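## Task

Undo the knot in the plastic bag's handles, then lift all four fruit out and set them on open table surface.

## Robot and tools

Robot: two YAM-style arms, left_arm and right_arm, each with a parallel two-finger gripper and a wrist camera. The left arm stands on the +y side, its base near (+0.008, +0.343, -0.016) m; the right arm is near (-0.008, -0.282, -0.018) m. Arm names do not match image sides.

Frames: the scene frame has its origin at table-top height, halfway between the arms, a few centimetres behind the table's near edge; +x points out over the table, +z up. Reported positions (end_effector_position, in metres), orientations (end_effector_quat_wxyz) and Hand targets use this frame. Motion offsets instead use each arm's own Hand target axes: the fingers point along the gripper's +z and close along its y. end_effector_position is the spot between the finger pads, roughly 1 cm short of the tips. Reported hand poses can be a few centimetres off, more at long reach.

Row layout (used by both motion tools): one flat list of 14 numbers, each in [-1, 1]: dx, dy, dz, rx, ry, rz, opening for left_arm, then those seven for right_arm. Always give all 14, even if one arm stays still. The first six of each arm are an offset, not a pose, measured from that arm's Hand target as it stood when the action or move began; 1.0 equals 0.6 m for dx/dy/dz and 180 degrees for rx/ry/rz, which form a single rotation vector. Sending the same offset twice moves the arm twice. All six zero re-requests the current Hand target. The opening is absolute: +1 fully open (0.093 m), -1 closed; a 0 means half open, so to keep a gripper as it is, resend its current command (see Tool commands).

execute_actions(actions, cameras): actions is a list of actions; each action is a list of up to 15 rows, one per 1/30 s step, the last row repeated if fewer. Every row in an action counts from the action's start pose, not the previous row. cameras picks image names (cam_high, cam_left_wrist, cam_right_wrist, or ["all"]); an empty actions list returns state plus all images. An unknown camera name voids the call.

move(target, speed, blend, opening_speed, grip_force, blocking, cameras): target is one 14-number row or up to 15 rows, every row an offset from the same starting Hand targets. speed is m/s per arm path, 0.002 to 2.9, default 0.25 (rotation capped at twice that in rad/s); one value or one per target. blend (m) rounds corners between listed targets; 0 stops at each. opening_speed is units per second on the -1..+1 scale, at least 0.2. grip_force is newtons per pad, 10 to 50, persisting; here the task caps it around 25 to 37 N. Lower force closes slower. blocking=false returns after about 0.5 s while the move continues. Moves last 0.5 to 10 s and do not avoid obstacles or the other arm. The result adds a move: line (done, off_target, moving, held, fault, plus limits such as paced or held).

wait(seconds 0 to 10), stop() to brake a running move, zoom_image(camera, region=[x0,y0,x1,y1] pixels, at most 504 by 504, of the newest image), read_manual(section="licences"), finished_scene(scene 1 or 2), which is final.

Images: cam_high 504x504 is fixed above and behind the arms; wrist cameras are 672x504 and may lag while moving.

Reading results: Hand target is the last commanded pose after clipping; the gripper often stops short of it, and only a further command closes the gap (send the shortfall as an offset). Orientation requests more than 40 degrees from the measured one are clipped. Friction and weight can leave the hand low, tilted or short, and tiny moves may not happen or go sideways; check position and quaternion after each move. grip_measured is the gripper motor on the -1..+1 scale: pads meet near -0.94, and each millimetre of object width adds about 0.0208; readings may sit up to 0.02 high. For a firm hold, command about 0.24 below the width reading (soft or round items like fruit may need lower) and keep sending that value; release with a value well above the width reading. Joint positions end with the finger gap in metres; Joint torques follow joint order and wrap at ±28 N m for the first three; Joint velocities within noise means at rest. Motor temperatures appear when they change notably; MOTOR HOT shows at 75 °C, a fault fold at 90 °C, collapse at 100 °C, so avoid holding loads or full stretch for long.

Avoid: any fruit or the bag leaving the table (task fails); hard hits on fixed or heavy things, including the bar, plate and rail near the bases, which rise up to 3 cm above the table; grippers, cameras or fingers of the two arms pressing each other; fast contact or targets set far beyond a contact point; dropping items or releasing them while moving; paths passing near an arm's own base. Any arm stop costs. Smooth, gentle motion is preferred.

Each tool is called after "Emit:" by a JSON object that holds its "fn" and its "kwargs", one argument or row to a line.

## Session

Emit:
{"fn": "execute_actions", "kwargs": {
  "actions": []
}}

Emit:
{"fn": "zoom_image", "kwargs": {
  "camera": "cam_high",
  "region": [130, 130, 380, 380]
}}

Scene clock: 0.00 s.
left_arm: end_effector_position=(+0.3915, +0.3722, +0.0398) grip_measured=+1.000 end_effector_quat_wxyz=(+0.492, -0.066, +0.868, -0.003) | right_arm: end_effector_position=(+0.3641, -0.3100, +0.0522) grip_measured=+1.000 end_effector_quat_wxyz=(+0.546, +0.056, +0.833, -0.071)
Joint positions: left_arm=[0.031 1.511 0.418 0.585 0.016 -0.082 0.093] | right_arm=[0.023 1.559 0.32 0.824 0.196 0.015 0.093]
Joint velocities: within noise
Joint torques (N m): no reading
Motor temperatures (°C): left_arm=[25 31 40 34 24 25 29] | right_arm=[25 36 35 37 26 24 26]
Heat: left arm: 40 °C; right arm: 37 °C.
Hand target: left_arm +0.3977, +0.3744, +0.0527; +0.509, -0.067, +0.858, -0.001 | right_arm +0.3682, -0.3083, +0.0601; +0.556, +0.055, +0.827, -0.069
Tool commands: left_gripper/opening=+1.0 right_gripper/opening=+1.0
camera_calibration:
cam_left_wrist: T_world_to_cam=[[0.123832, -0.990176, 0.064936, 0.320214], [-0.831131, -0.139247, -0.538361, 0.432869], [0.542114, 0.0126958, -0.840209, -0.101376], [0, 0, 0, 1]] pos_world=[0.375075, 0.378631, 0.127069]
cam_right_wrist: T_world_to_cam=[[-0.156533, -0.985758, 0.0614703, -0.253951], [-0.743963, 0.076744, -0.663799, 0.366901], [0.649628, -0.149638, -0.74538, -0.156027], [0, 0, 0, 1]] pos_world=[0.334569, -0.301839, 0.14286]

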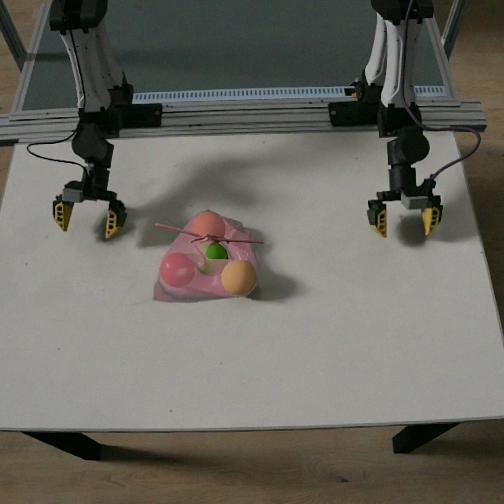

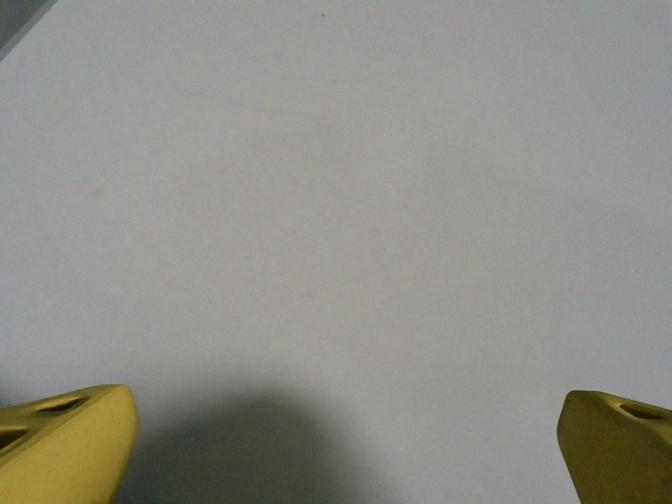

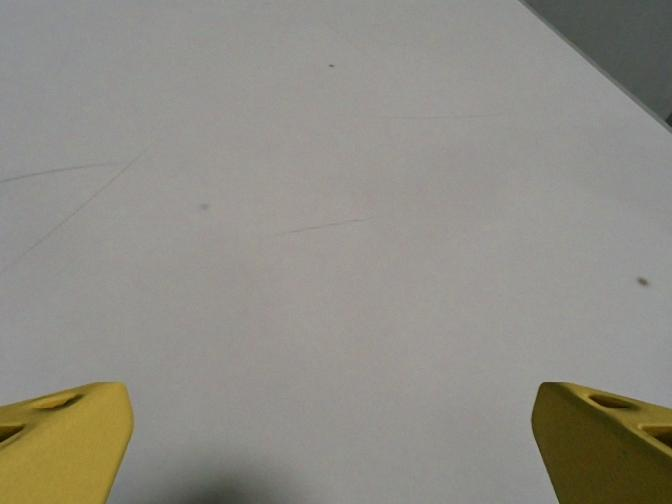

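Scaled by 2.016 from the camera's 504x504 image, which has a finer 720x720 frame.

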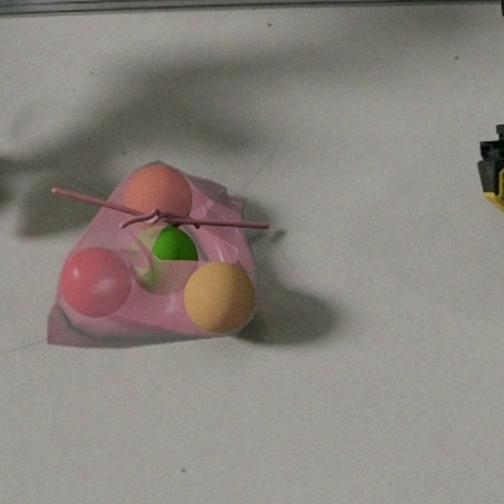

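Emit:
{"fn": "move", "kwargs": {
  "target": [0,0,0,0,0,0,1,-0.268,0.356,-0.191,-0.2756,0.2465,-0.2882,1],
  "cameras": ["cam_right_wrist"],
  "speed": 0.2
}}

Emit:
{"fn": "zoom_image", "kwargs": {
  "camera": "cam_right_wrist",
  "region": [168, 100, 572, 400]
}}

Scene clock: 5.37 s.
left_arm: end_effector_position=(+0.3915, +0.3722, +0.0398) grip_measured=+1.000 end_effector_quat_wxyz=(+0.492, -0.066, +0.868, -0.003) | right_arm: end_effector_position=(+0.3637, -0.0855, +0.2406) grip_measured=+1.000 end_effector_quat_wxyz=(+0.172, -0.480, +0.859, +0.054)
Joint positions: left_arm=[0.031 1.511 0.418 0.585 0.016 -0.082 0.093] | right_arm=[0.448 1.987 2.282 -1.534 -0.124 -0.56 0.093]
Joint torques (N m): left_arm=[-0.5 -6.43 6.02 2.19 0.09 -0.06] | right_arm=[0.39 -6.37 6.46 0.89 -0.37 0.04]
Heat: left arm: 41 °C; right arm: 37 °C.
Hand target: left_arm +0.3977, +0.3744, +0.0527; +0.509, -0.067, +0.858, -0.001 | right_arm +0.3601, -0.0804, +0.2406; +0.113, -0.496, +0.859, +0.066
Off the commanded pose: left_arm 0.014 m, 2 deg | right_arm 0.006 m, 7 deg.
joint sent to its limit (right arm) — joint 4 (wrist pitch), lower limit. The joint targets are off in position and orientation.
move: off_target (left_arm, right_arm)
camera_calibration:
cam_right_wrist: T_world_to_cam=[[0.850005, -0.522645, 0.0658293, -0.37189], [-0.526637, -0.845971, 0.0835817, 0.136756], [0.0120061, -0.105713, -0.994324, 0.313782], [0, 0, 0, 1]] pos_world=[0.384361, -0.045504, 0.325052]
Images, in order (width x height): cam_right_wrist 672x504.

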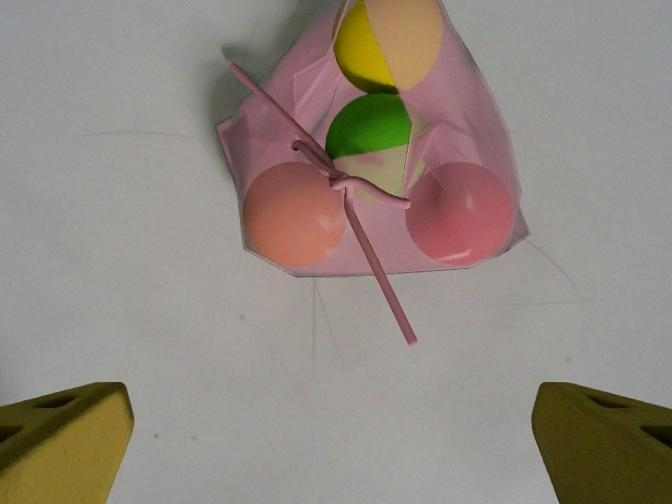

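Scaled by 1.248 from the camera's 672x504 image, which has a finer 960x720 frame.

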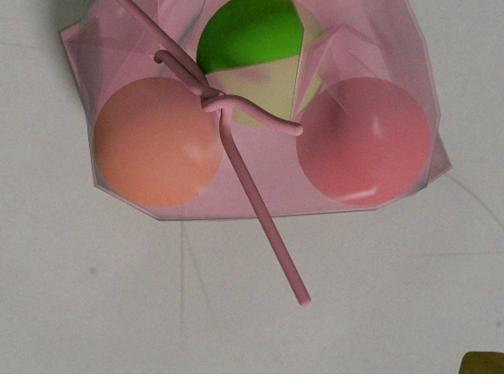

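Emit:
{"fn": "move", "kwargs": {
  "target": [0,0,0,0,0,0,1,-0.063,-0.05,0.137,0.1615,0,0.601,-0.4],
  "cameras": ["cam_right_wrist"],
  "speed": 0.25
}}

Scene clock: 10.63 s.
left_arm: end_effector_position=(+0.3915, +0.3722, +0.0398) grip_measured=+1.000 end_effector_quat_wxyz=(+0.492, -0.066, +0.868, -0.003) | right_arm: end_effector_position=(+0.4155, -0.0471, +0.1716) grip_measured=-0.397 end_effector_quat_wxyz=(+0.175, +0.417, +0.891, +0.037)
Joint positions: left_arm=[0.031 1.511 0.418 0.585 0.016 -0.082 0.093] | right_arm=[0.607 2.323 2.532 -1.539 0.266 1.441 0.026]
Joint torques (N m): left_arm=[-0.5 -6.39 6.12 2.19 0.1 -0.09] | right_arm=[0.47 -8.24 6.53 0.64 0.34 0.25]
Heat: left arm: 42 °C; right arm: 37 °C.
Hand target: left_arm +0.3977, +0.3744, +0.0527; +0.509, -0.067, +0.858, -0.001 | right_arm +0.4149, -0.0453, +0.1710; +0.117, +0.435, +0.891, -0.058
Off the commanded pose: left_arm 0.014 m, 2 deg | right_arm 0.002 m, 13 deg.
joint sent to its limit (right arm) — joint 4 (wrist pitch), lower limit. The joint targets are off in position and orientation.
move: off_target (left_arm, right_arm)
camera_calibration:
cam_right_wrist: T_world_to_cam=[[-0.720995, -0.657492, -0.218793, 0.303977], [-0.690027, 0.710157, 0.139781, 0.333831], [0.063473, 0.251754, -0.965707, 0.239213], [0, 0, 0, 1]] pos_world=[0.434335, -0.0974328, 0.250855]
Images, in order (width x height): cam_right_wrist 672x504.

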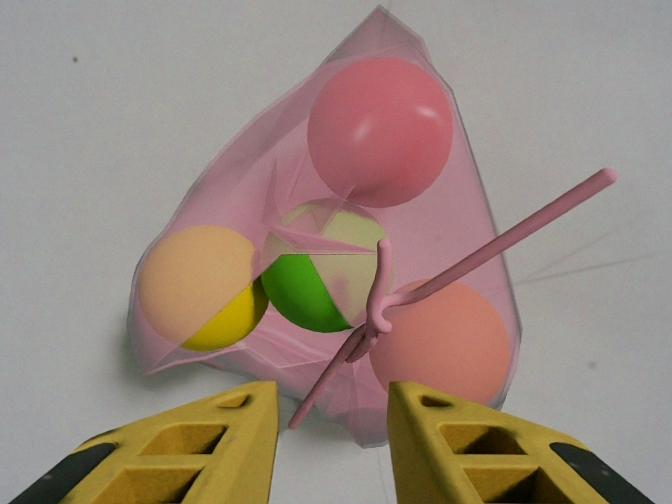

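Emit:
{"fn": "move", "kwargs": {
  "target": [0,0,0,0,0,0,1,-0.010,0.002,0.08,0,0,0,-0.65],
  "cameras": ["cam_right_wrist"],
  "speed": 0.12
}}

Scene clock: 12.47 s.
left_arm: end_effector_position=(+0.3915, +0.3722, +0.0398) grip_measured=+1.000 end_effector_quat_wxyz=(+0.492, -0.066, +0.868, -0.003) | right_arm: end_effector_position=(+0.4272, -0.0589, +0.1279) grip_measured=-0.647 end_effector_quat_wxyz=(+0.150, +0.428, +0.891, -0.006)
Joint positions: left_arm=[0.031 1.511 0.418 0.585 0.016 -0.082 0.093] | right_arm=[0.574 2.416 2.532 -1.54 0.266 1.441 0.014]
Joint torques (N m): left_arm=[-0.4 -6.45 6.2 2.17 0.13 -0.09] | right_arm=[-0.17 -8.88 6.38 0.43 0.23 0.13]
Heat: left arm: 42 °C; right arm: 37 °C.
Hand target: left_arm +0.3977, +0.3744, +0.0527; +0.509, -0.067, +0.858, -0.001 | right_arm +0.4271, -0.0590, +0.1262; +0.117, +0.435, +0.891, -0.058
Off the commanded pose: left_arm 0.014 m, 2 deg | right_arm 0.002 m, 7 deg.
joint sent to its limit (right arm) — joint 4 (wrist pitch), lower limit. The joint targets are off in position and orientation.
move: off_target (left_arm, right_arm)
camera_calibration:
cam_right_wrist: T_world_to_cam=[[-0.75641, -0.641795, -0.126266, 0.299445], [-0.654068, 0.740308, 0.155369, 0.34078], [-0.00623916, 0.200109, -0.979754, 0.227695], [0, 0, 0, 1]] pos_world=[0.450817, -0.105663, 0.207948]
Images, in order (width x height): cam_right_wrist 672x504.

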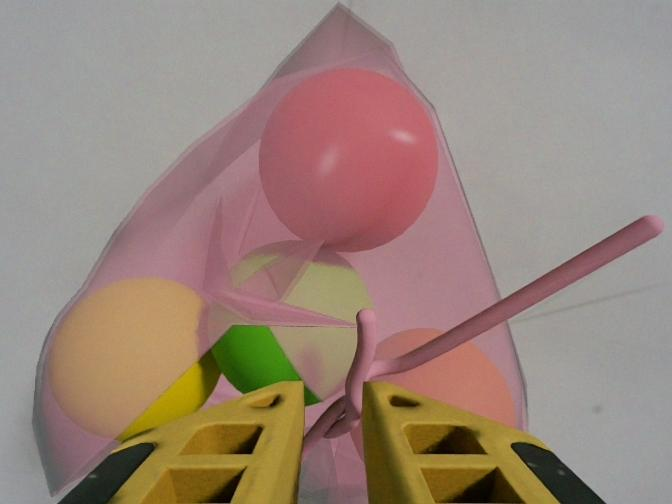

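Emit:
{"fn": "move", "kwargs": {
  "target": [0,0,0,0,0,0,1,0.0105,-0.006,0.06,0,0,0,-0.65],
  "cameras": ["cam_right_wrist"],
  "speed": 0.08
}}

Scene clock: 13.93 s.
left_arm: end_effector_position=(+0.3915, +0.3722, +0.0398) grip_measured=+1.000 end_effector_quat_wxyz=(+0.492, -0.066, +0.868, -0.003) | right_arm: end_effector_position=(+0.4297, -0.0616, +0.0984) grip_measured=-0.647 end_effector_quat_wxyz=(+0.134, +0.430, +0.892, -0.033)
Joint positions: left_arm=[0.031 1.511 0.418 0.585 0.016 -0.082 0.093] | right_arm=[0.566 2.479 2.532 -1.541 0.266 1.443 0.014]
Joint torques (N m): left_arm=[-0.42 -6.45 6.11 2.18 0.08 -0.1] | right_arm=[-0.46 -9.06 4.49 0.3 0.16 0.19]
Heat: left arm: 42 °C; right arm: 38 °C.
Hand target: left_arm +0.3977, +0.3744, +0.0527; +0.509, -0.067, +0.858, -0.001 | right_arm +0.4262, -0.0637, +0.0898; +0.117, +0.435, +0.891, -0.058
Off the commanded pose: left_arm 0.014 m, 2 deg | right_arm 0.009 m, 3 deg.
joint sent to its limit (right arm) — joint 4 (wrist pitch), lower limit. The joint targets are off in position, not in orientation.
move: off_target (left_arm, right_arm)
camera_calibration:
cam_right_wrist: T_world_to_cam=[[-0.767604, -0.637711, -0.0640979, 0.294652], [-0.638374, 0.751805, 0.165129, 0.341986], [-0.0571153, 0.167672, -0.984187, 0.219631], [0, 0, 0, 1]] pos_world=[0.457035, -0.10603, 0.178573]
Images, in order (width x height): cam_right_wrist 672x504.

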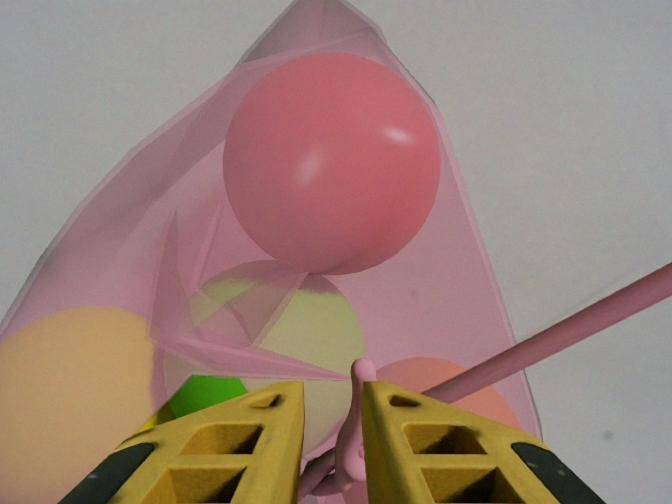

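Emit:
{"fn": "move", "kwargs": {
  "target": [
    [0,0,0,0,0,0,1,0,-0.007,0.0,0,0,0,-0.65],
    [0,0,0,0,0,0,1,0.004,-0.007,0.02,0,0,0,-0.65],
    [0,0,0,0,0,0,1,0.004,-0.007,0.02,0,0,0,-1]
  ],
  "cameras": ["cam_right_wrist"],
  "speed": 0.06
}}

Scene clock: 16.33 s.
left_arm: end_effector_position=(+0.3915, +0.3722, +0.0398) grip_measured=+1.000 end_effector_quat_wxyz=(+0.492, -0.066, +0.868, -0.003) | right_arm: end_effector_position=(+0.4219, -0.0672, +0.0834) grip_measured=-0.944 end_effector_quat_wxyz=(+0.119, +0.429, +0.894, -0.056)
Joint positions: left_arm=[0.031 1.511 0.418 0.585 0.016 -0.082 0.093] | right_arm=[0.565 2.479 2.474 -1.539 0.266 1.447 0]
Joint torques (N m): left_arm=[-0.42 -6.52 6.06 2.17 0.11 -0.06] | right_arm=[-0.43 -9.66 4.25 0.51 0.2 0.23]
Heat: left arm: 42 °C; right arm: 38 °C.
Hand target: left_arm +0.3977, +0.3744, +0.0527; +0.509, -0.067, +0.858, -0.001 | right_arm +0.4234, -0.0670, +0.0776; +0.117, +0.435, +0.891, -0.058
Off the commanded pose: left_arm 0.014 m, 2 deg | right_arm 0.006 m, 1 deg.
move: off_target (left_arm)
camera_calibration:
cam_right_wrist: T_world_to_cam=[[-0.772719, -0.634684, -0.00901951, 0.281974], [-0.626342, 0.760104, 0.173024, 0.338517], [-0.10296, 0.139348, -0.984876, 0.22288], [0, 0, 0, 1]] pos_world=[0.452862, -0.109401, 0.163481]
Images, in order (width x height): cam_right_wrist 672x504.

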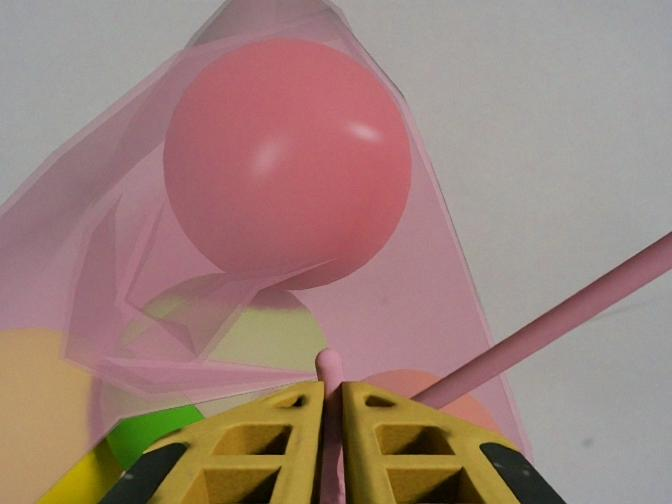

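Emit:
{"fn": "move", "kwargs": {
  "target": [-0.135,-0.4295,-0.201,0.2924,0.2476,-0.192,0,-0.037,0,-0.137,0,0,0,-1],
  "cameras": ["cam_right_wrist","cam_left_wrist","cam_high"],
  "speed": 0.15
}}

Scene clock: 22.37 s.
left_arm: end_effector_position=(+0.3572, +0.1277, +0.1813) grip_measured=+0.002 end_effector_quat_wxyz=(+0.110, -0.089, +0.845, -0.515) | right_arm: end_effector_position=(+0.4253, -0.0654, +0.1279) grip_measured=-0.944 end_effector_quat_wxyz=(+0.147, +0.425, +0.893, -0.013)
Joint positions: left_arm=[-0.29 1.484 1.067 -0.31 0.867 -0.836 0.045] | right_arm=[0.565 2.401 2.506 -1.542 0.266 1.426 0]
Joint torques (N m): left_arm=[-0.99 -6.52 9.29 1.86 0.58 -0.28] | right_arm=[-0.14 -14.64 6.64 0.43 0.23 0.02]
Motor temperatures (°C): left_arm=[25 33 43 38 24 25 29] | right_arm=[25 41 37 37 26 24 26]
Heat: left arm: 43 °C; right arm: 41 °C.
Hand target: left_arm +0.3601, +0.1205, +0.1998; +0.117, -0.075, +0.835, -0.532 | right_arm +0.4235, -0.0670, +0.1627; +0.117, +0.435, +0.891, -0.058
Off the commanded pose: left_arm 0.020 m, 3 deg | right_arm 0.035 m, 6 deg.
joint sent to its limit (right arm) — joint 4 (wrist pitch), lower limit. The joint targets are off in position and orientation.
move: off_target (left_arm, right_arm)
camera_calibration:
cam_left_wrist: T_world_to_cam=[[0.0420954, -0.462487, 0.885626, -0.113846], [-0.983745, 0.135688, 0.117617, 0.347016], [-0.174566, -0.876182, -0.449257, 0.337878], [0, 0, 0, 1]] pos_world=[0.40515, 0.196305, 0.211804]
cam_right_wrist: T_world_to_cam=[[-0.754904, -0.646568, -0.10986, 0.290651], [-0.655538, 0.738853, 0.156096, 0.34474], [-0.0197566, 0.189855, -0.981613, 0.234271], [0, 0, 0, 1]] pos_world=[0.450032, -0.111264, 0.208082]

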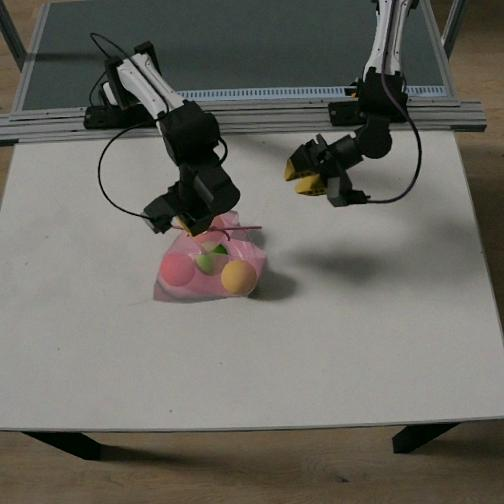

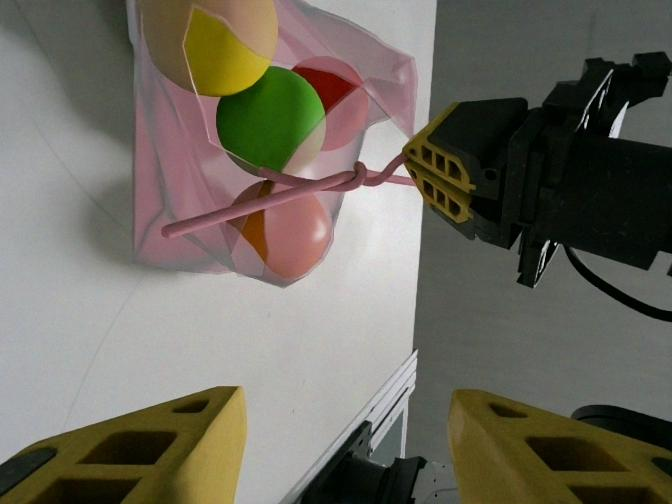

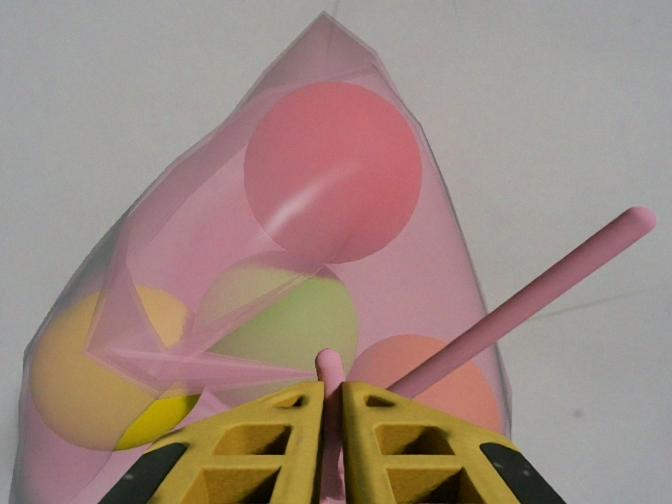

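Emit:
{"fn": "move", "kwargs": {
  "target": [0,0,0,0,0,0,0,0.02,0,-0.1,0,0,0,-1],
  "cameras": ["cam_left_wrist"],
  "speed": 0.1
}}

Emit:
{"fn": "zoom_image", "kwargs": {
  "camera": "cam_left_wrist",
  "region": [130, 50, 480, 300]
}}

Scene clock: 24.60 s.
left_arm: end_effector_position=(+0.3572, +0.1277, +0.1813) grip_measured=+0.002 end_effector_quat_wxyz=(+0.110, -0.089, +0.845, -0.516) | right_arm: end_effector_position=(+0.4118, -0.0420, +0.1859) grip_measured=-0.944 end_effector_quat_wxyz=(+0.184, +0.406, +0.894, +0.051)
Joint positions: left_arm=[-0.29 1.484 1.067 -0.31 0.867 -0.836 0.045] | right_arm=[0.621 2.301 2.547 -1.542 0.268 1.426 0]
Joint torques (N m): left_arm=[-1.05 -6.35 9.42 1.87 0.58 -0.24] | right_arm=[0.38 -13.52 6.27 0.72 0.35 0.23]
Heat: left arm: 44 °C; right arm: 43 °C.
Hand target: left_arm +0.3601, +0.1205, +0.1998; +0.117, -0.075, +0.835, -0.532 | right_arm +0.4069, -0.0456, +0.2176; +0.117, +0.435, +0.891, -0.058
Off the commanded pose: left_arm 0.020 m, 3 deg | right_arm 0.032 m, 15 deg.
joint sent to its limit (right arm) — joint 4 (wrist pitch), lower limit. The joint targets are off in position and orientation.
move: off_target (left_arm, right_arm)
camera_calibration:
cam_left_wrist: T_world_to_cam=[[0.0424701, -0.462412, 0.885647, -0.113929], [-0.98373, 0.135523, 0.117933, 0.346987], [-0.174559, -0.876247, -0.449133, 0.337817], [0, 0, 0, 1]] pos_world=[0.40515, 0.196304, 0.211705]
Images, in order (width x height): cam_left_wrist 672x504.

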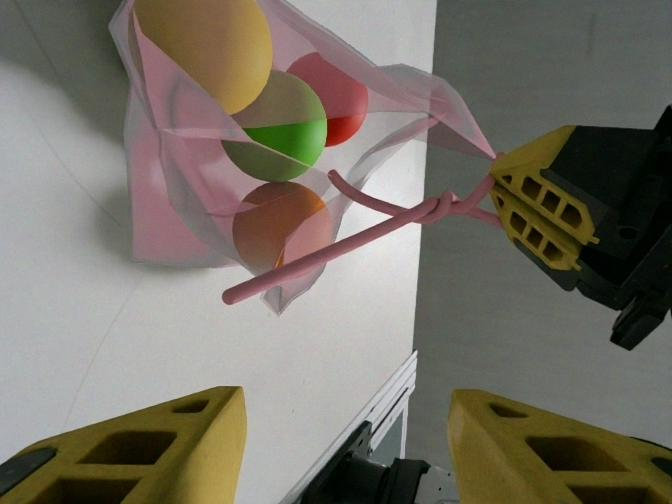

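Scaled by 1.440 from the camera's 672x504 image, which has a finer 960x720 frame.

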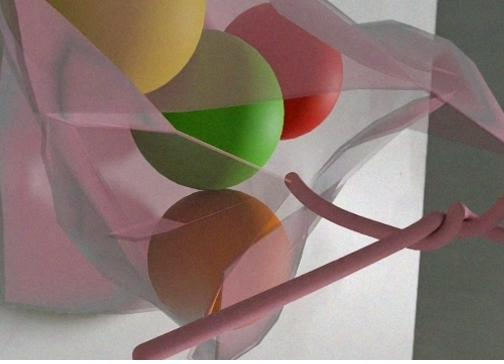

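Emit:
{"fn": "move", "kwargs": {
  "target": [
    [-0.067,-0.005,0.02,0,0,-0.28,-0.55,0,0,0,0,0,0,-1],
    [-0.067,-0.005,0.1,0,0,-0.28,-0.55,0,0,0,0,0,0,-1]
  ],
  "cameras": ["cam_left_wrist","cam_right_wrist"],
  "speed": 0.1
}}

Scene clock: 32.07 s.
left_arm: end_effector_position=(+0.4018, +0.0836, +0.1612) grip_measured=-0.548 end_effector_quat_wxyz=(-0.146, -0.439, +0.728, -0.506) | right_arm: end_effector_position=(+0.4122, -0.0427, +0.1859) grip_measured=-0.944 end_effector_quat_wxyz=(+0.184, +0.406, +0.894, +0.051)
Joint positions: left_arm=[-0.368 1.731 1.247 -0.225 0.846 -1.788 0.019] | right_arm=[0.62 2.301 2.547 -1.542 0.268 1.426 0]
Joint torques (N m): left_arm=[-0.79 -8.72 9.58 2.18 0.21 -0.29] | right_arm=[0.57 -13.48 6.31 0.74 0.37 0.16]
Motor temperatures (°C): left_arm=[25 34 45 39 24 25 29] | right_arm=[25 46 37 36 26 24 26]
Heat: left arm: 45 °C; right arm: 46 °C.
Hand target: left_arm +0.4153, +0.0770, +0.1829; -0.121, -0.424, +0.723, -0.532 | right_arm +0.4069, -0.0456, +0.2176; +0.117, +0.435, +0.891, -0.058
Off the commanded pose: left_arm 0.026 m, 5 deg | right_arm 0.032 m, 15 deg.
joint sent to its limit (right arm) — joint 4 (wrist pitch), lower limit. The joint targets are off in position and orientation.
move: off_target (left_arm, right_arm)
camera_calibration:
cam_left_wrist: T_world_to_cam=[[0.790676, -0.110964, 0.602095, -0.402699], [-0.610076, -0.060275, 0.790047, 0.157039], [-0.0513751, -0.991995, -0.115354, 0.204372], [0, 0, 0, 1]] pos_world=[0.424709, 0.167517, 0.141971]
cam_right_wrist: T_world_to_cam=[[-0.697797, -0.672393, -0.246915, 0.302682], [-0.711363, 0.690902, 0.128906, 0.336353], [0.0839187, 0.265596, -0.960425, 0.243245], [0, 0, 0, 1]] pos_world=[0.430067, -0.0934707, 0.264997]
Images, in order (width x height): cam_left_wrist 672x504, cam_right_wrist 672x504.

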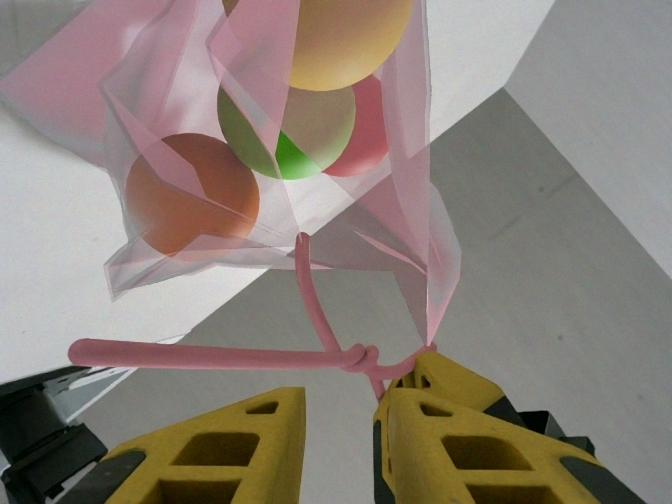

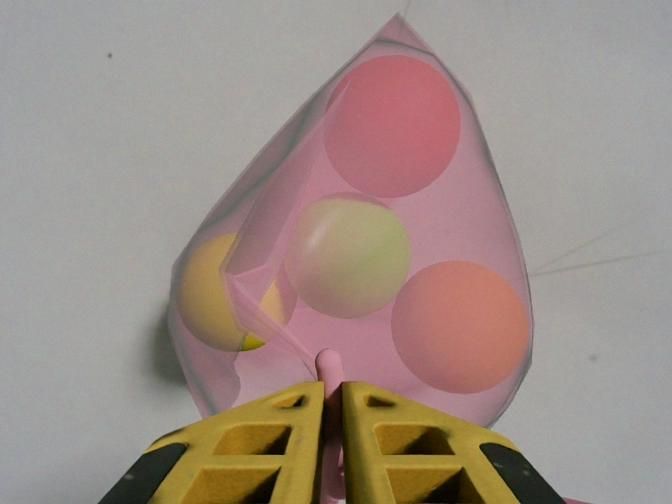

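Emit:
{"fn": "move", "kwargs": {
  "target": [
    [-0.044,0.021,0.022,0,0,0,-0.55,0,0,0,0,0,0,-1],
    [0.02,0.021,0.125,0,0,0,-0.55,0,0,0,0,0,0,-1]
  ],
  "cameras": ["cam_left_wrist","cam_right_wrist"],
  "speed": 0.07
}}

Scene clock: 35.73 s.
left_arm: end_effector_position=(+0.4068, +0.0159, +0.1296) grip_measured=-0.548 end_effector_quat_wxyz=(-0.140, -0.438, +0.732, -0.502) | right_arm: end_effector_position=(+0.4122, -0.0427, +0.1859) grip_measured=-0.944 end_effector_quat_wxyz=(+0.184, +0.406, +0.894, +0.051)
Joint positions: left_arm=[-0.531 1.87 1.279 -0.03 0.708 -1.91 0.019] | right_arm=[0.62 2.301 2.547 -1.542 0.268 1.426 0]
Joint torques (N m): left_arm=[-0.95 -9.8 9.37 2.35 0.14 -0.27] | right_arm=[0.62 -13.42 6.27 0.78 0.4 0.24]
Heat: left arm: 45 °C; right arm: 47 °C.
Hand target: left_arm +0.4193, +0.0068, +0.1515; -0.121, -0.424, +0.723, -0.532 | right_arm +0.4069, -0.0456, +0.2176; +0.117, +0.435, +0.891, -0.058
Off the commanded pose: left_arm 0.027 m, 5 deg | right_arm 0.032 m, 15 deg.
joint sent to its limit (right arm) — joint 4 (wrist pitch), lower limit. The joint targets are off in position and orientation.
move: off_target (left_arm, right_arm)
camera_calibration:
cam_left_wrist: T_world_to_cam=[[0.786195, -0.120762, 0.606064, -0.393758], [-0.615833, -0.0714429, 0.784631, 0.184214], [-0.0514545, -0.990107, -0.130537, 0.135737], [0, 0, 0, 1]] pos_world=[0.43, 0.100004, 0.111821]
cam_right_wrist: T_world_to_cam=[[-0.697797, -0.672393, -0.246915, 0.302682], [-0.711363, 0.690902, 0.128906, 0.336353], [0.0839187, 0.265596, -0.960425, 0.243245], [0, 0, 0, 1]] pos_world=[0.430067, -0.0934707, 0.264997]
Images, in order (width x height): cam_left_wrist 672x504, cam_right_wrist 672x504.

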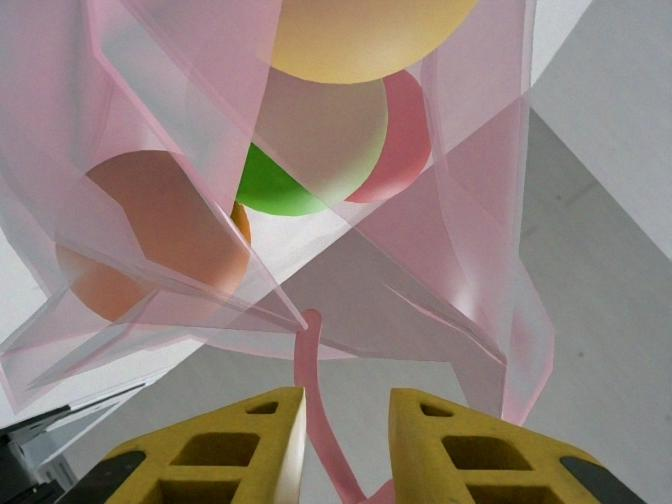

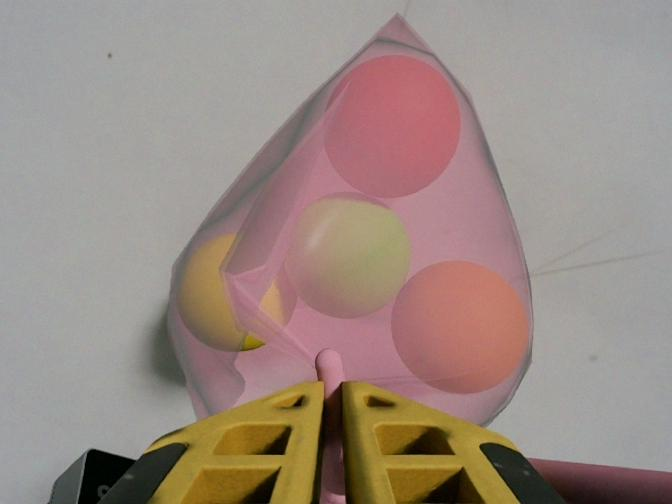

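Emit:
{"fn": "move", "kwargs": {
  "target": [
    [0.004,0.006,0.025,0,0,0,-0.55,0,0,0,0,0,0,-1],
    [0.004,0.006,0.025,0,0,0,-1,0,0,0,0,0,0,-1]
  ],
  "cameras": ["cam_left_wrist","cam_right_wrist"],
  "speed": 0.06
}}

Scene clock: 37.83 s.
left_arm: end_effector_position=(+0.4077, +0.0031, +0.1219) grip_measured=-0.977 end_effector_quat_wxyz=(-0.140, -0.439, +0.732, -0.501) | right_arm: end_effector_position=(+0.4122, -0.0427, +0.1859) grip_measured=-0.944 end_effector_quat_wxyz=(+0.184, +0.406, +0.894, +0.051)
Joint positions: left_arm=[-0.558 1.904 1.291 0.002 0.683 -1.93 0] | right_arm=[0.62 2.301 2.547 -1.542 0.268 1.426 0]
Joint torques (N m): left_arm=[-1.07 -10.02 9.32 2.38 0.12 -0.27] | right_arm=[0.32 -13.45 6.53 0.75 0.37 0.23]
Heat: left arm: 45 °C; right arm: 48 °C.
Hand target: left_arm +0.4194, -0.0072, +0.1445; -0.120, -0.424, +0.723, -0.532 | right_arm +0.4069, -0.0456, +0.2176; +0.117, +0.435, +0.891, -0.058
Off the commanded pose: left_arm 0.027 m, 5 deg | right_arm 0.032 m, 15 deg.
joint sent to its limit (right arm) — joint 4 (wrist pitch), lower limit. The joint targets are off in position and orientation.
move: off_target (left_arm, right_arm); target 2's new opening was sent with left_arm's hand 0.028 m and 5 deg from that target
camera_calibration:
cam_left_wrist: T_world_to_cam=[[0.786529, -0.12146, 0.605491, -0.391397], [-0.615497, -0.0742355, 0.784635, 0.18979], [-0.0503525, -0.989816, -0.133146, 0.121992], [0, 0, 0, 1]] pos_world=[0.430803, 0.0872999, 0.104314]
cam_right_wrist: T_world_to_cam=[[-0.697797, -0.672393, -0.246915, 0.302682], [-0.711363, 0.690902, 0.128906, 0.336353], [0.0839187, 0.265596, -0.960425, 0.243245], [0, 0, 0, 1]] pos_world=[0.430067, -0.0934707, 0.264997]
Images, in order (width x height): cam_left_wrist 672x504, cam_right_wrist 672x504.

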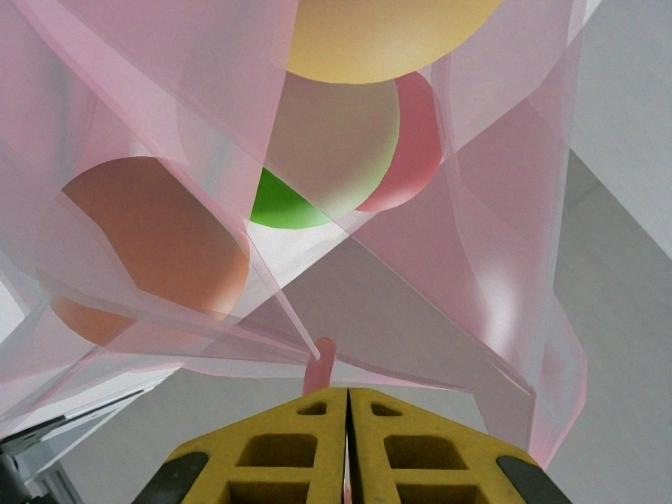

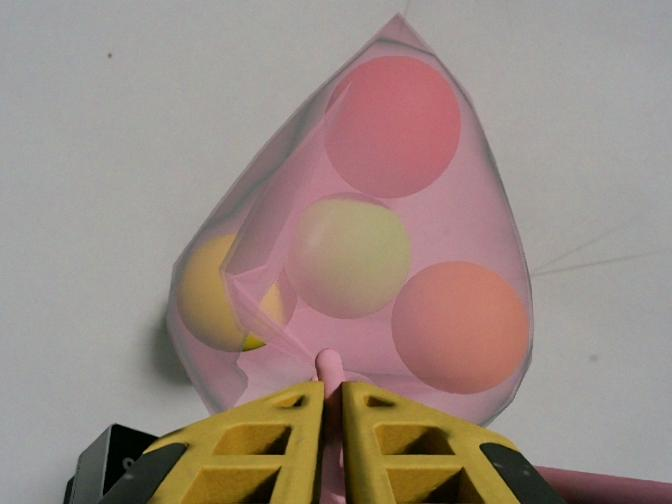

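Emit:
{"fn": "move", "kwargs": {
  "target": [-0.061,0.028,-0.059,0,0,0,-1,0,0,0,0,0,0,-1],
  "cameras": ["cam_left_wrist","cam_right_wrist","cam_high"],
  "speed": 0.06
}}

Scene clock: 39.60 s.
left_arm: end_effector_position=(+0.4165, +0.0470, +0.0941) grip_measured=-0.977 end_effector_quat_wxyz=(-0.140, -0.463, +0.723, -0.493) | right_arm: end_effector_position=(+0.4122, -0.0427, +0.1859) grip_measured=-0.944 end_effector_quat_wxyz=(+0.184, +0.406, +0.894, +0.051)
Joint positions: left_arm=[-0.457 1.904 1.197 0.036 0.737 -1.891 0] | right_arm=[0.62 2.301 2.547 -1.542 0.268 1.426 0]
Joint torques (N m): left_arm=[-0.31 -13.96 5.98 2.29 0.5 0.21] | right_arm=[0.39 -13.46 6.48 0.74 0.36 0.22]
Heat: left arm: 45 °C; right arm: 48 °C.
Hand target: left_arm +0.4196, +0.0427, +0.1248; -0.120, -0.424, +0.723, -0.532 | right_arm +0.4069, -0.0456, +0.2176; +0.117, +0.435, +0.891, -0.058
Off the commanded pose: left_arm 0.031 m, 7 deg | right_arm 0.032 m, 15 deg.
joint sent to its limit (right arm) — joint 4 (wrist pitch), lower limit. The joint targets are off in position and orientation.
move: off_target (left_arm, right_arm)
camera_calibration:
cam_left_wrist: T_world_to_cam=[[0.811353, -0.0944389, 0.576878, -0.384961], [-0.584362, -0.105529, 0.804602, 0.206835], [-0.0151086, -0.989922, -0.140807, 0.148265], [0, 0, 0, 1]] pos_world=[0.435446, 0.132242, 0.0765324]
cam_right_wrist: T_world_to_cam=[[-0.697797, -0.672393, -0.246915, 0.302682], [-0.711363, 0.690902, 0.128906, 0.336353], [0.0839187, 0.265596, -0.960425, 0.243245], [0, 0, 0, 1]] pos_world=[0.430067, -0.0934707, 0.264997]

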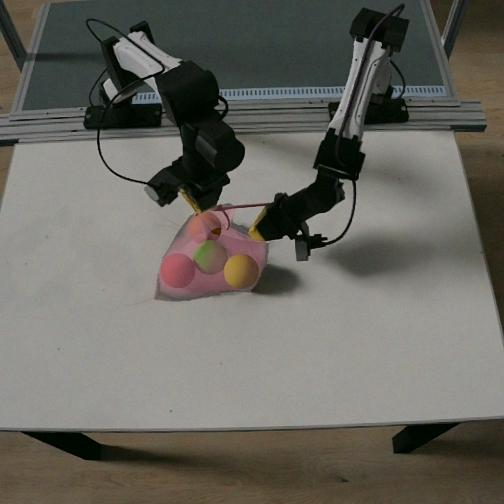

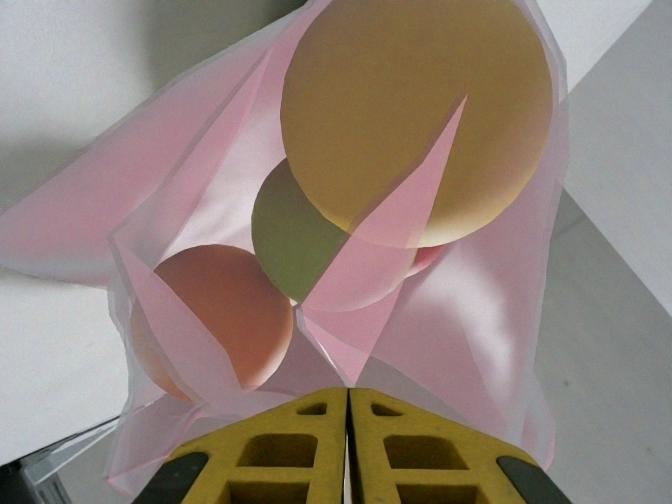

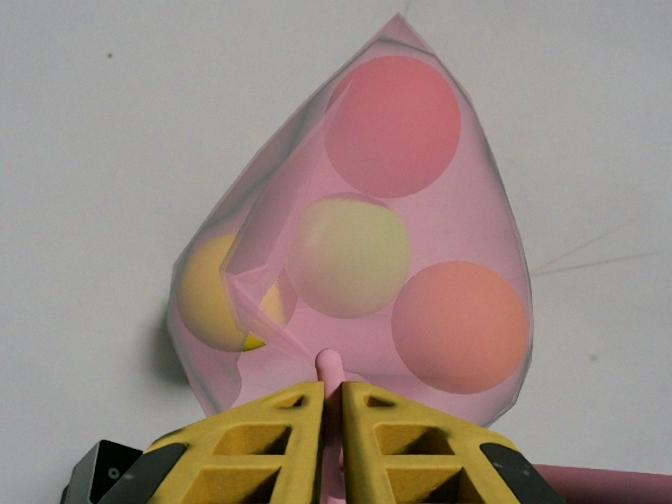

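Emit:
{"fn": "move", "kwargs": {
  "target": [
    [0,0,-0.03,0,0,0,-0.55,0,0,0,0,0,0,-1],
    [0.02,-0.028,-0.01,0,0,0,-0.55,0,0,0,0,0,0,-1]
  ],
  "cameras": ["cam_left_wrist"],
  "speed": 0.08
}}

Scene clock: 42.50 s.
left_arm: end_effector_position=(+0.4223, +0.0454, +0.1310) grip_measured=-0.553 end_effector_quat_wxyz=(-0.123, -0.429, +0.724, -0.526) | right_arm: end_effector_position=(+0.4122, -0.0427, +0.1859) grip_measured=-0.944 end_effector_quat_wxyz=(+0.184, +0.406, +0.894, +0.051)
Joint positions: left_arm=[-0.449 1.858 1.233 0.036 0.764 -1.868 0.019] | right_arm=[0.62 2.301 2.547 -1.542 0.268 1.426 0]
Joint torques (N m): left_arm=[-1.02 -10.95 8.85 1.56 0.26 -0.09] | right_arm=[0.55 -13.55 6.28 0.74 0.41 0.2]
Heat: left arm: 45 °C; right arm: 49 °C.
Hand target: left_arm +0.4230, +0.0408, +0.1460; -0.120, -0.424, +0.723, -0.532 | right_arm +0.4069, -0.0456, +0.2176; +0.117, +0.435, +0.891, -0.058
Off the commanded pose: left_arm 0.016 m, 1 deg | right_arm 0.032 m, 15 deg.
joint sent to its limit (right arm) — joint 4 (wrist pitch), lower limit. The joint targets are off in position and orientation.
move: off_target (left_arm, right_arm)
camera_calibration:
cam_left_wrist: T_world_to_cam=[[0.755336, -0.0872952, 0.649498, -0.397315], [-0.654786, -0.0598472, 0.753441, 0.214733], [-0.0269013, -0.994383, -0.102364, 0.152095], [0, 0, 0, 1]] pos_world=[0.444802, 0.129408, 0.111835]
Images, in order (width x height): cam_left_wrist 672x504.

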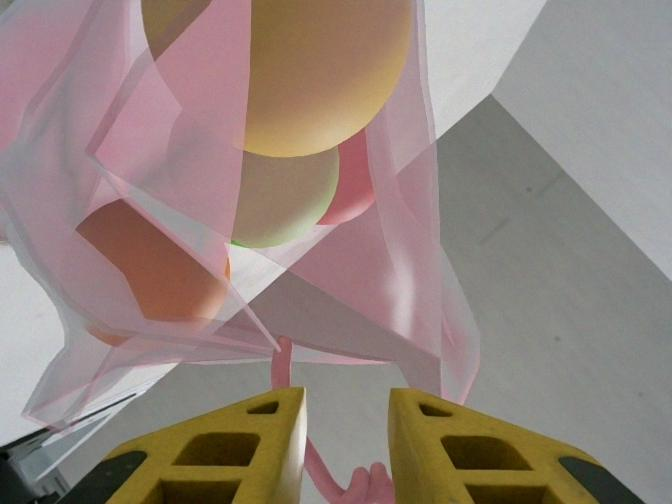

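Emit:
{"fn": "move", "kwargs": {
  "target": [
    [0,0.022,0,0,0,0,-0.55,0,0,0,0,0,0,-1],
    [0.03,0.024,0.06,0,0,0,-0.55,0,0,0,0,0,0,-1]
  ],
  "cameras": ["cam_left_wrist"],
  "speed": 0.08
}}

Scene clock: 45.23 s.
left_arm: end_effector_position=(+0.3983, +0.0115, +0.1103) grip_measured=-0.553 end_effector_quat_wxyz=(-0.140, -0.439, +0.733, -0.501) | right_arm: end_effector_position=(+0.4122, -0.0427, +0.1859) grip_measured=-0.944 end_effector_quat_wxyz=(+0.184, +0.406, +0.894, +0.051)
Joint positions: left_arm=[-0.55 1.881 1.21 0.055 0.69 -1.923 0.019] | right_arm=[0.62 2.301 2.547 -1.542 0.268 1.426 0]
Joint torques (N m): left_arm=[-0.92 -9.83 9.14 2.35 0.15 -0.24] | right_arm=[0.35 -13.27 6.45 0.74 0.35 0.2]
Heat: left arm: 45 °C; right arm: 50 °C.
Hand target: left_arm +0.4112, +0.0018, +0.1330; -0.121, -0.424, +0.723, -0.532 | right_arm +0.4069, -0.0456, +0.2176; +0.117, +0.435, +0.891, -0.058
Off the commanded pose: left_arm 0.028 m, 5 deg | right_arm 0.032 m, 15 deg.
joint sent to its limit (right arm) — joint 4 (wrist pitch), lower limit. The joint targets are off in position and orientation.
move: off_target (left_arm, right_arm)
camera_calibration:
cam_left_wrist: T_world_to_cam=[[0.786827, -0.122463, 0.604901, -0.375945], [-0.615017, -0.0737279, 0.785059, 0.193431], [-0.0515426, -0.989731, -0.133328, 0.128701], [0, 0, 0, 1]] pos_world=[0.421401, 0.0956011, 0.0927145]
Images, in order (width x height): cam_left_wrist 672x504.

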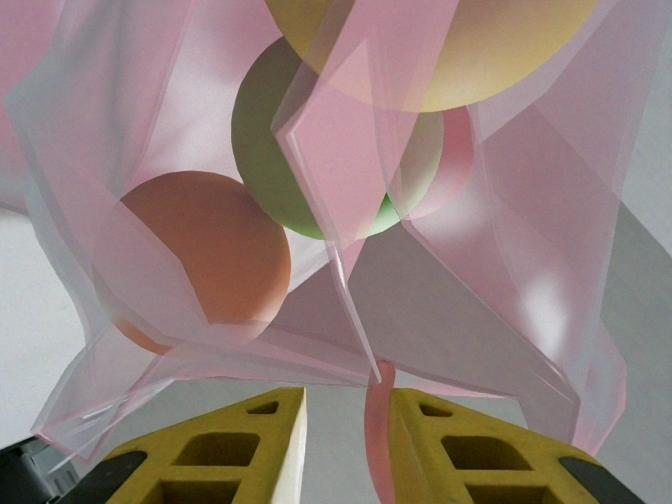

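Emit:
{"fn": "move", "kwargs": {
  "target": [
    [0,-0.011,0,0,0,0,-0.55,0,0,0,0,0,0,-1],
    [0.0,-0.011,0.035,0,0,0,-0.55,0,0,0,0,0,0,-1]
  ],
  "cameras": ["cam_left_wrist"],
  "speed": 0.08
}}

Scene clock: 47.67 s.
left_arm: end_effector_position=(+0.4093, -0.0064, +0.1042) grip_measured=-0.553 end_effector_quat_wxyz=(-0.140, -0.440, +0.733, -0.499) | right_arm: end_effector_position=(+0.4122, -0.0427, +0.1859) grip_measured=-0.944 end_effector_quat_wxyz=(+0.184, +0.406, +0.894, +0.051)
Joint positions: left_arm=[-0.577 1.953 1.286 0.058 0.667 -1.941 0.019] | right_arm=[0.62 2.301 2.547 -1.542 0.268 1.426 0]
Joint torques (N m): left_arm=[-0.95 -10.7 9.29 2.38 0.14 -0.27] | right_arm=[0.5 -13.31 6.46 0.72 0.34 0.23]
Motor temperatures (°C): left_arm=[25 36 46 42 24 25 29] | right_arm=[25 51 37 36 26 24 26]
Heat: left arm: 46 °C; right arm: 51 °C.
Hand target: left_arm +0.4219, -0.0170, +0.1289; -0.121, -0.424, +0.723, -0.532 | right_arm +0.4069, -0.0456, +0.2176; +0.117, +0.435, +0.891, -0.058
Off the commanded pose: left_arm 0.030 m, 5 deg | right_arm 0.032 m, 15 deg.
joint sent to its limit (right arm) — joint 4 (wrist pitch), lower limit. The joint targets are off in position and orientation.
move: off_target (left_arm, right_arm)
camera_calibration:
cam_left_wrist: T_world_to_cam=[[0.788006, -0.124348, 0.602979, -0.383375], [-0.613549, -0.0774416, 0.78585, 0.202978], [-0.0510231, -0.989212, -0.137318, 0.111047], [0, 0, 0, 1]] pos_world=[0.432305, 0.0778963, 0.0869057]
Images, in order (width x height): cam_left_wrist 672x504.

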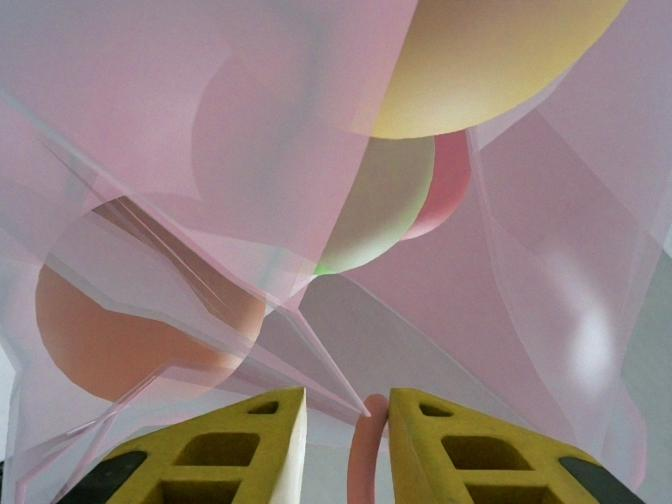

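Emit:
{"fn": "move", "kwargs": {
  "target": [
    [0.003,-0.002,0.013,0,0,0,-0.55,0,0,0,0,0,0,-1],
    [0.003,-0.002,0.013,0,0,0,-1,0,0,0,0,0,0,-1]
  ],
  "cameras": ["cam_left_wrist"],
  "speed": 0.08
}}

Scene clock: 49.60 s.
left_arm: end_effector_position=(+0.4124, -0.0140, +0.1050) grip_measured=-0.953 end_effector_quat_wxyz=(-0.138, -0.438, +0.733, -0.501) | right_arm: end_effector_position=(+0.4122, -0.0427, +0.1859) grip_measured=-0.944 end_effector_quat_wxyz=(+0.184, +0.406, +0.894, +0.051)
Joint positions: left_arm=[-0.589 1.973 1.314 0.061 0.657 -1.949 0] | right_arm=[0.62 2.301 2.547 -1.542 0.268 1.426 0]
Joint torques (N m): left_arm=[-1.1 -10.7 9.16 2.37 0.11 -0.27] | right_arm=[0.39 -13.41 6.45 0.75 0.36 0.19]
Heat: left arm: 46 °C; right arm: 51 °C.
Hand target: left_arm +0.4239, -0.0247, +0.1276; -0.120, -0.424, +0.723, -0.532 | right_arm +0.4069, -0.0456, +0.2176; +0.117, +0.435, +0.891, -0.058
Off the commanded pose: left_arm 0.027 m, 4 deg | right_arm 0.032 m, 15 deg.
joint sent to its limit (right arm) — joint 4 (wrist pitch), lower limit. The joint targets are off in position and orientation.
move: off_target (left_arm, right_arm); target 2's new opening was sent with left_arm's hand 0.027 m and 4 deg from that target
camera_calibration:
cam_left_wrist: T_world_to_cam=[[0.784801, -0.123039, 0.607412, -0.386416], [-0.617673, -0.0751371, 0.782838, 0.205611], [-0.0506802, -0.989553, -0.134965, 0.103374], [0, 0, 0, 1]] pos_world=[0.435499, 0.0701992, 0.0877061]
Images, in order (width x height): cam_left_wrist 672x504.

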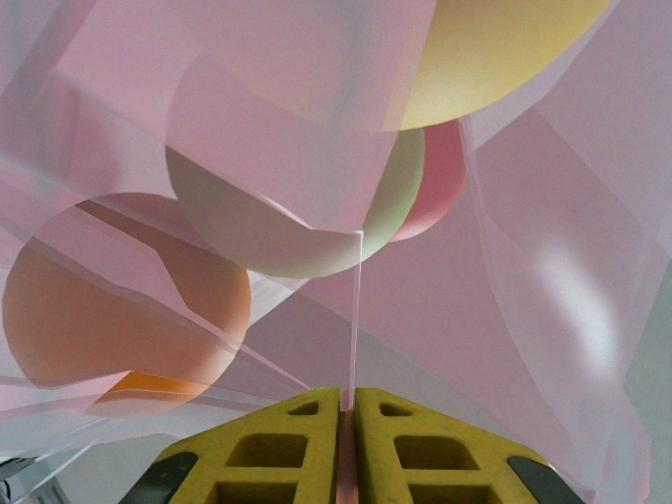

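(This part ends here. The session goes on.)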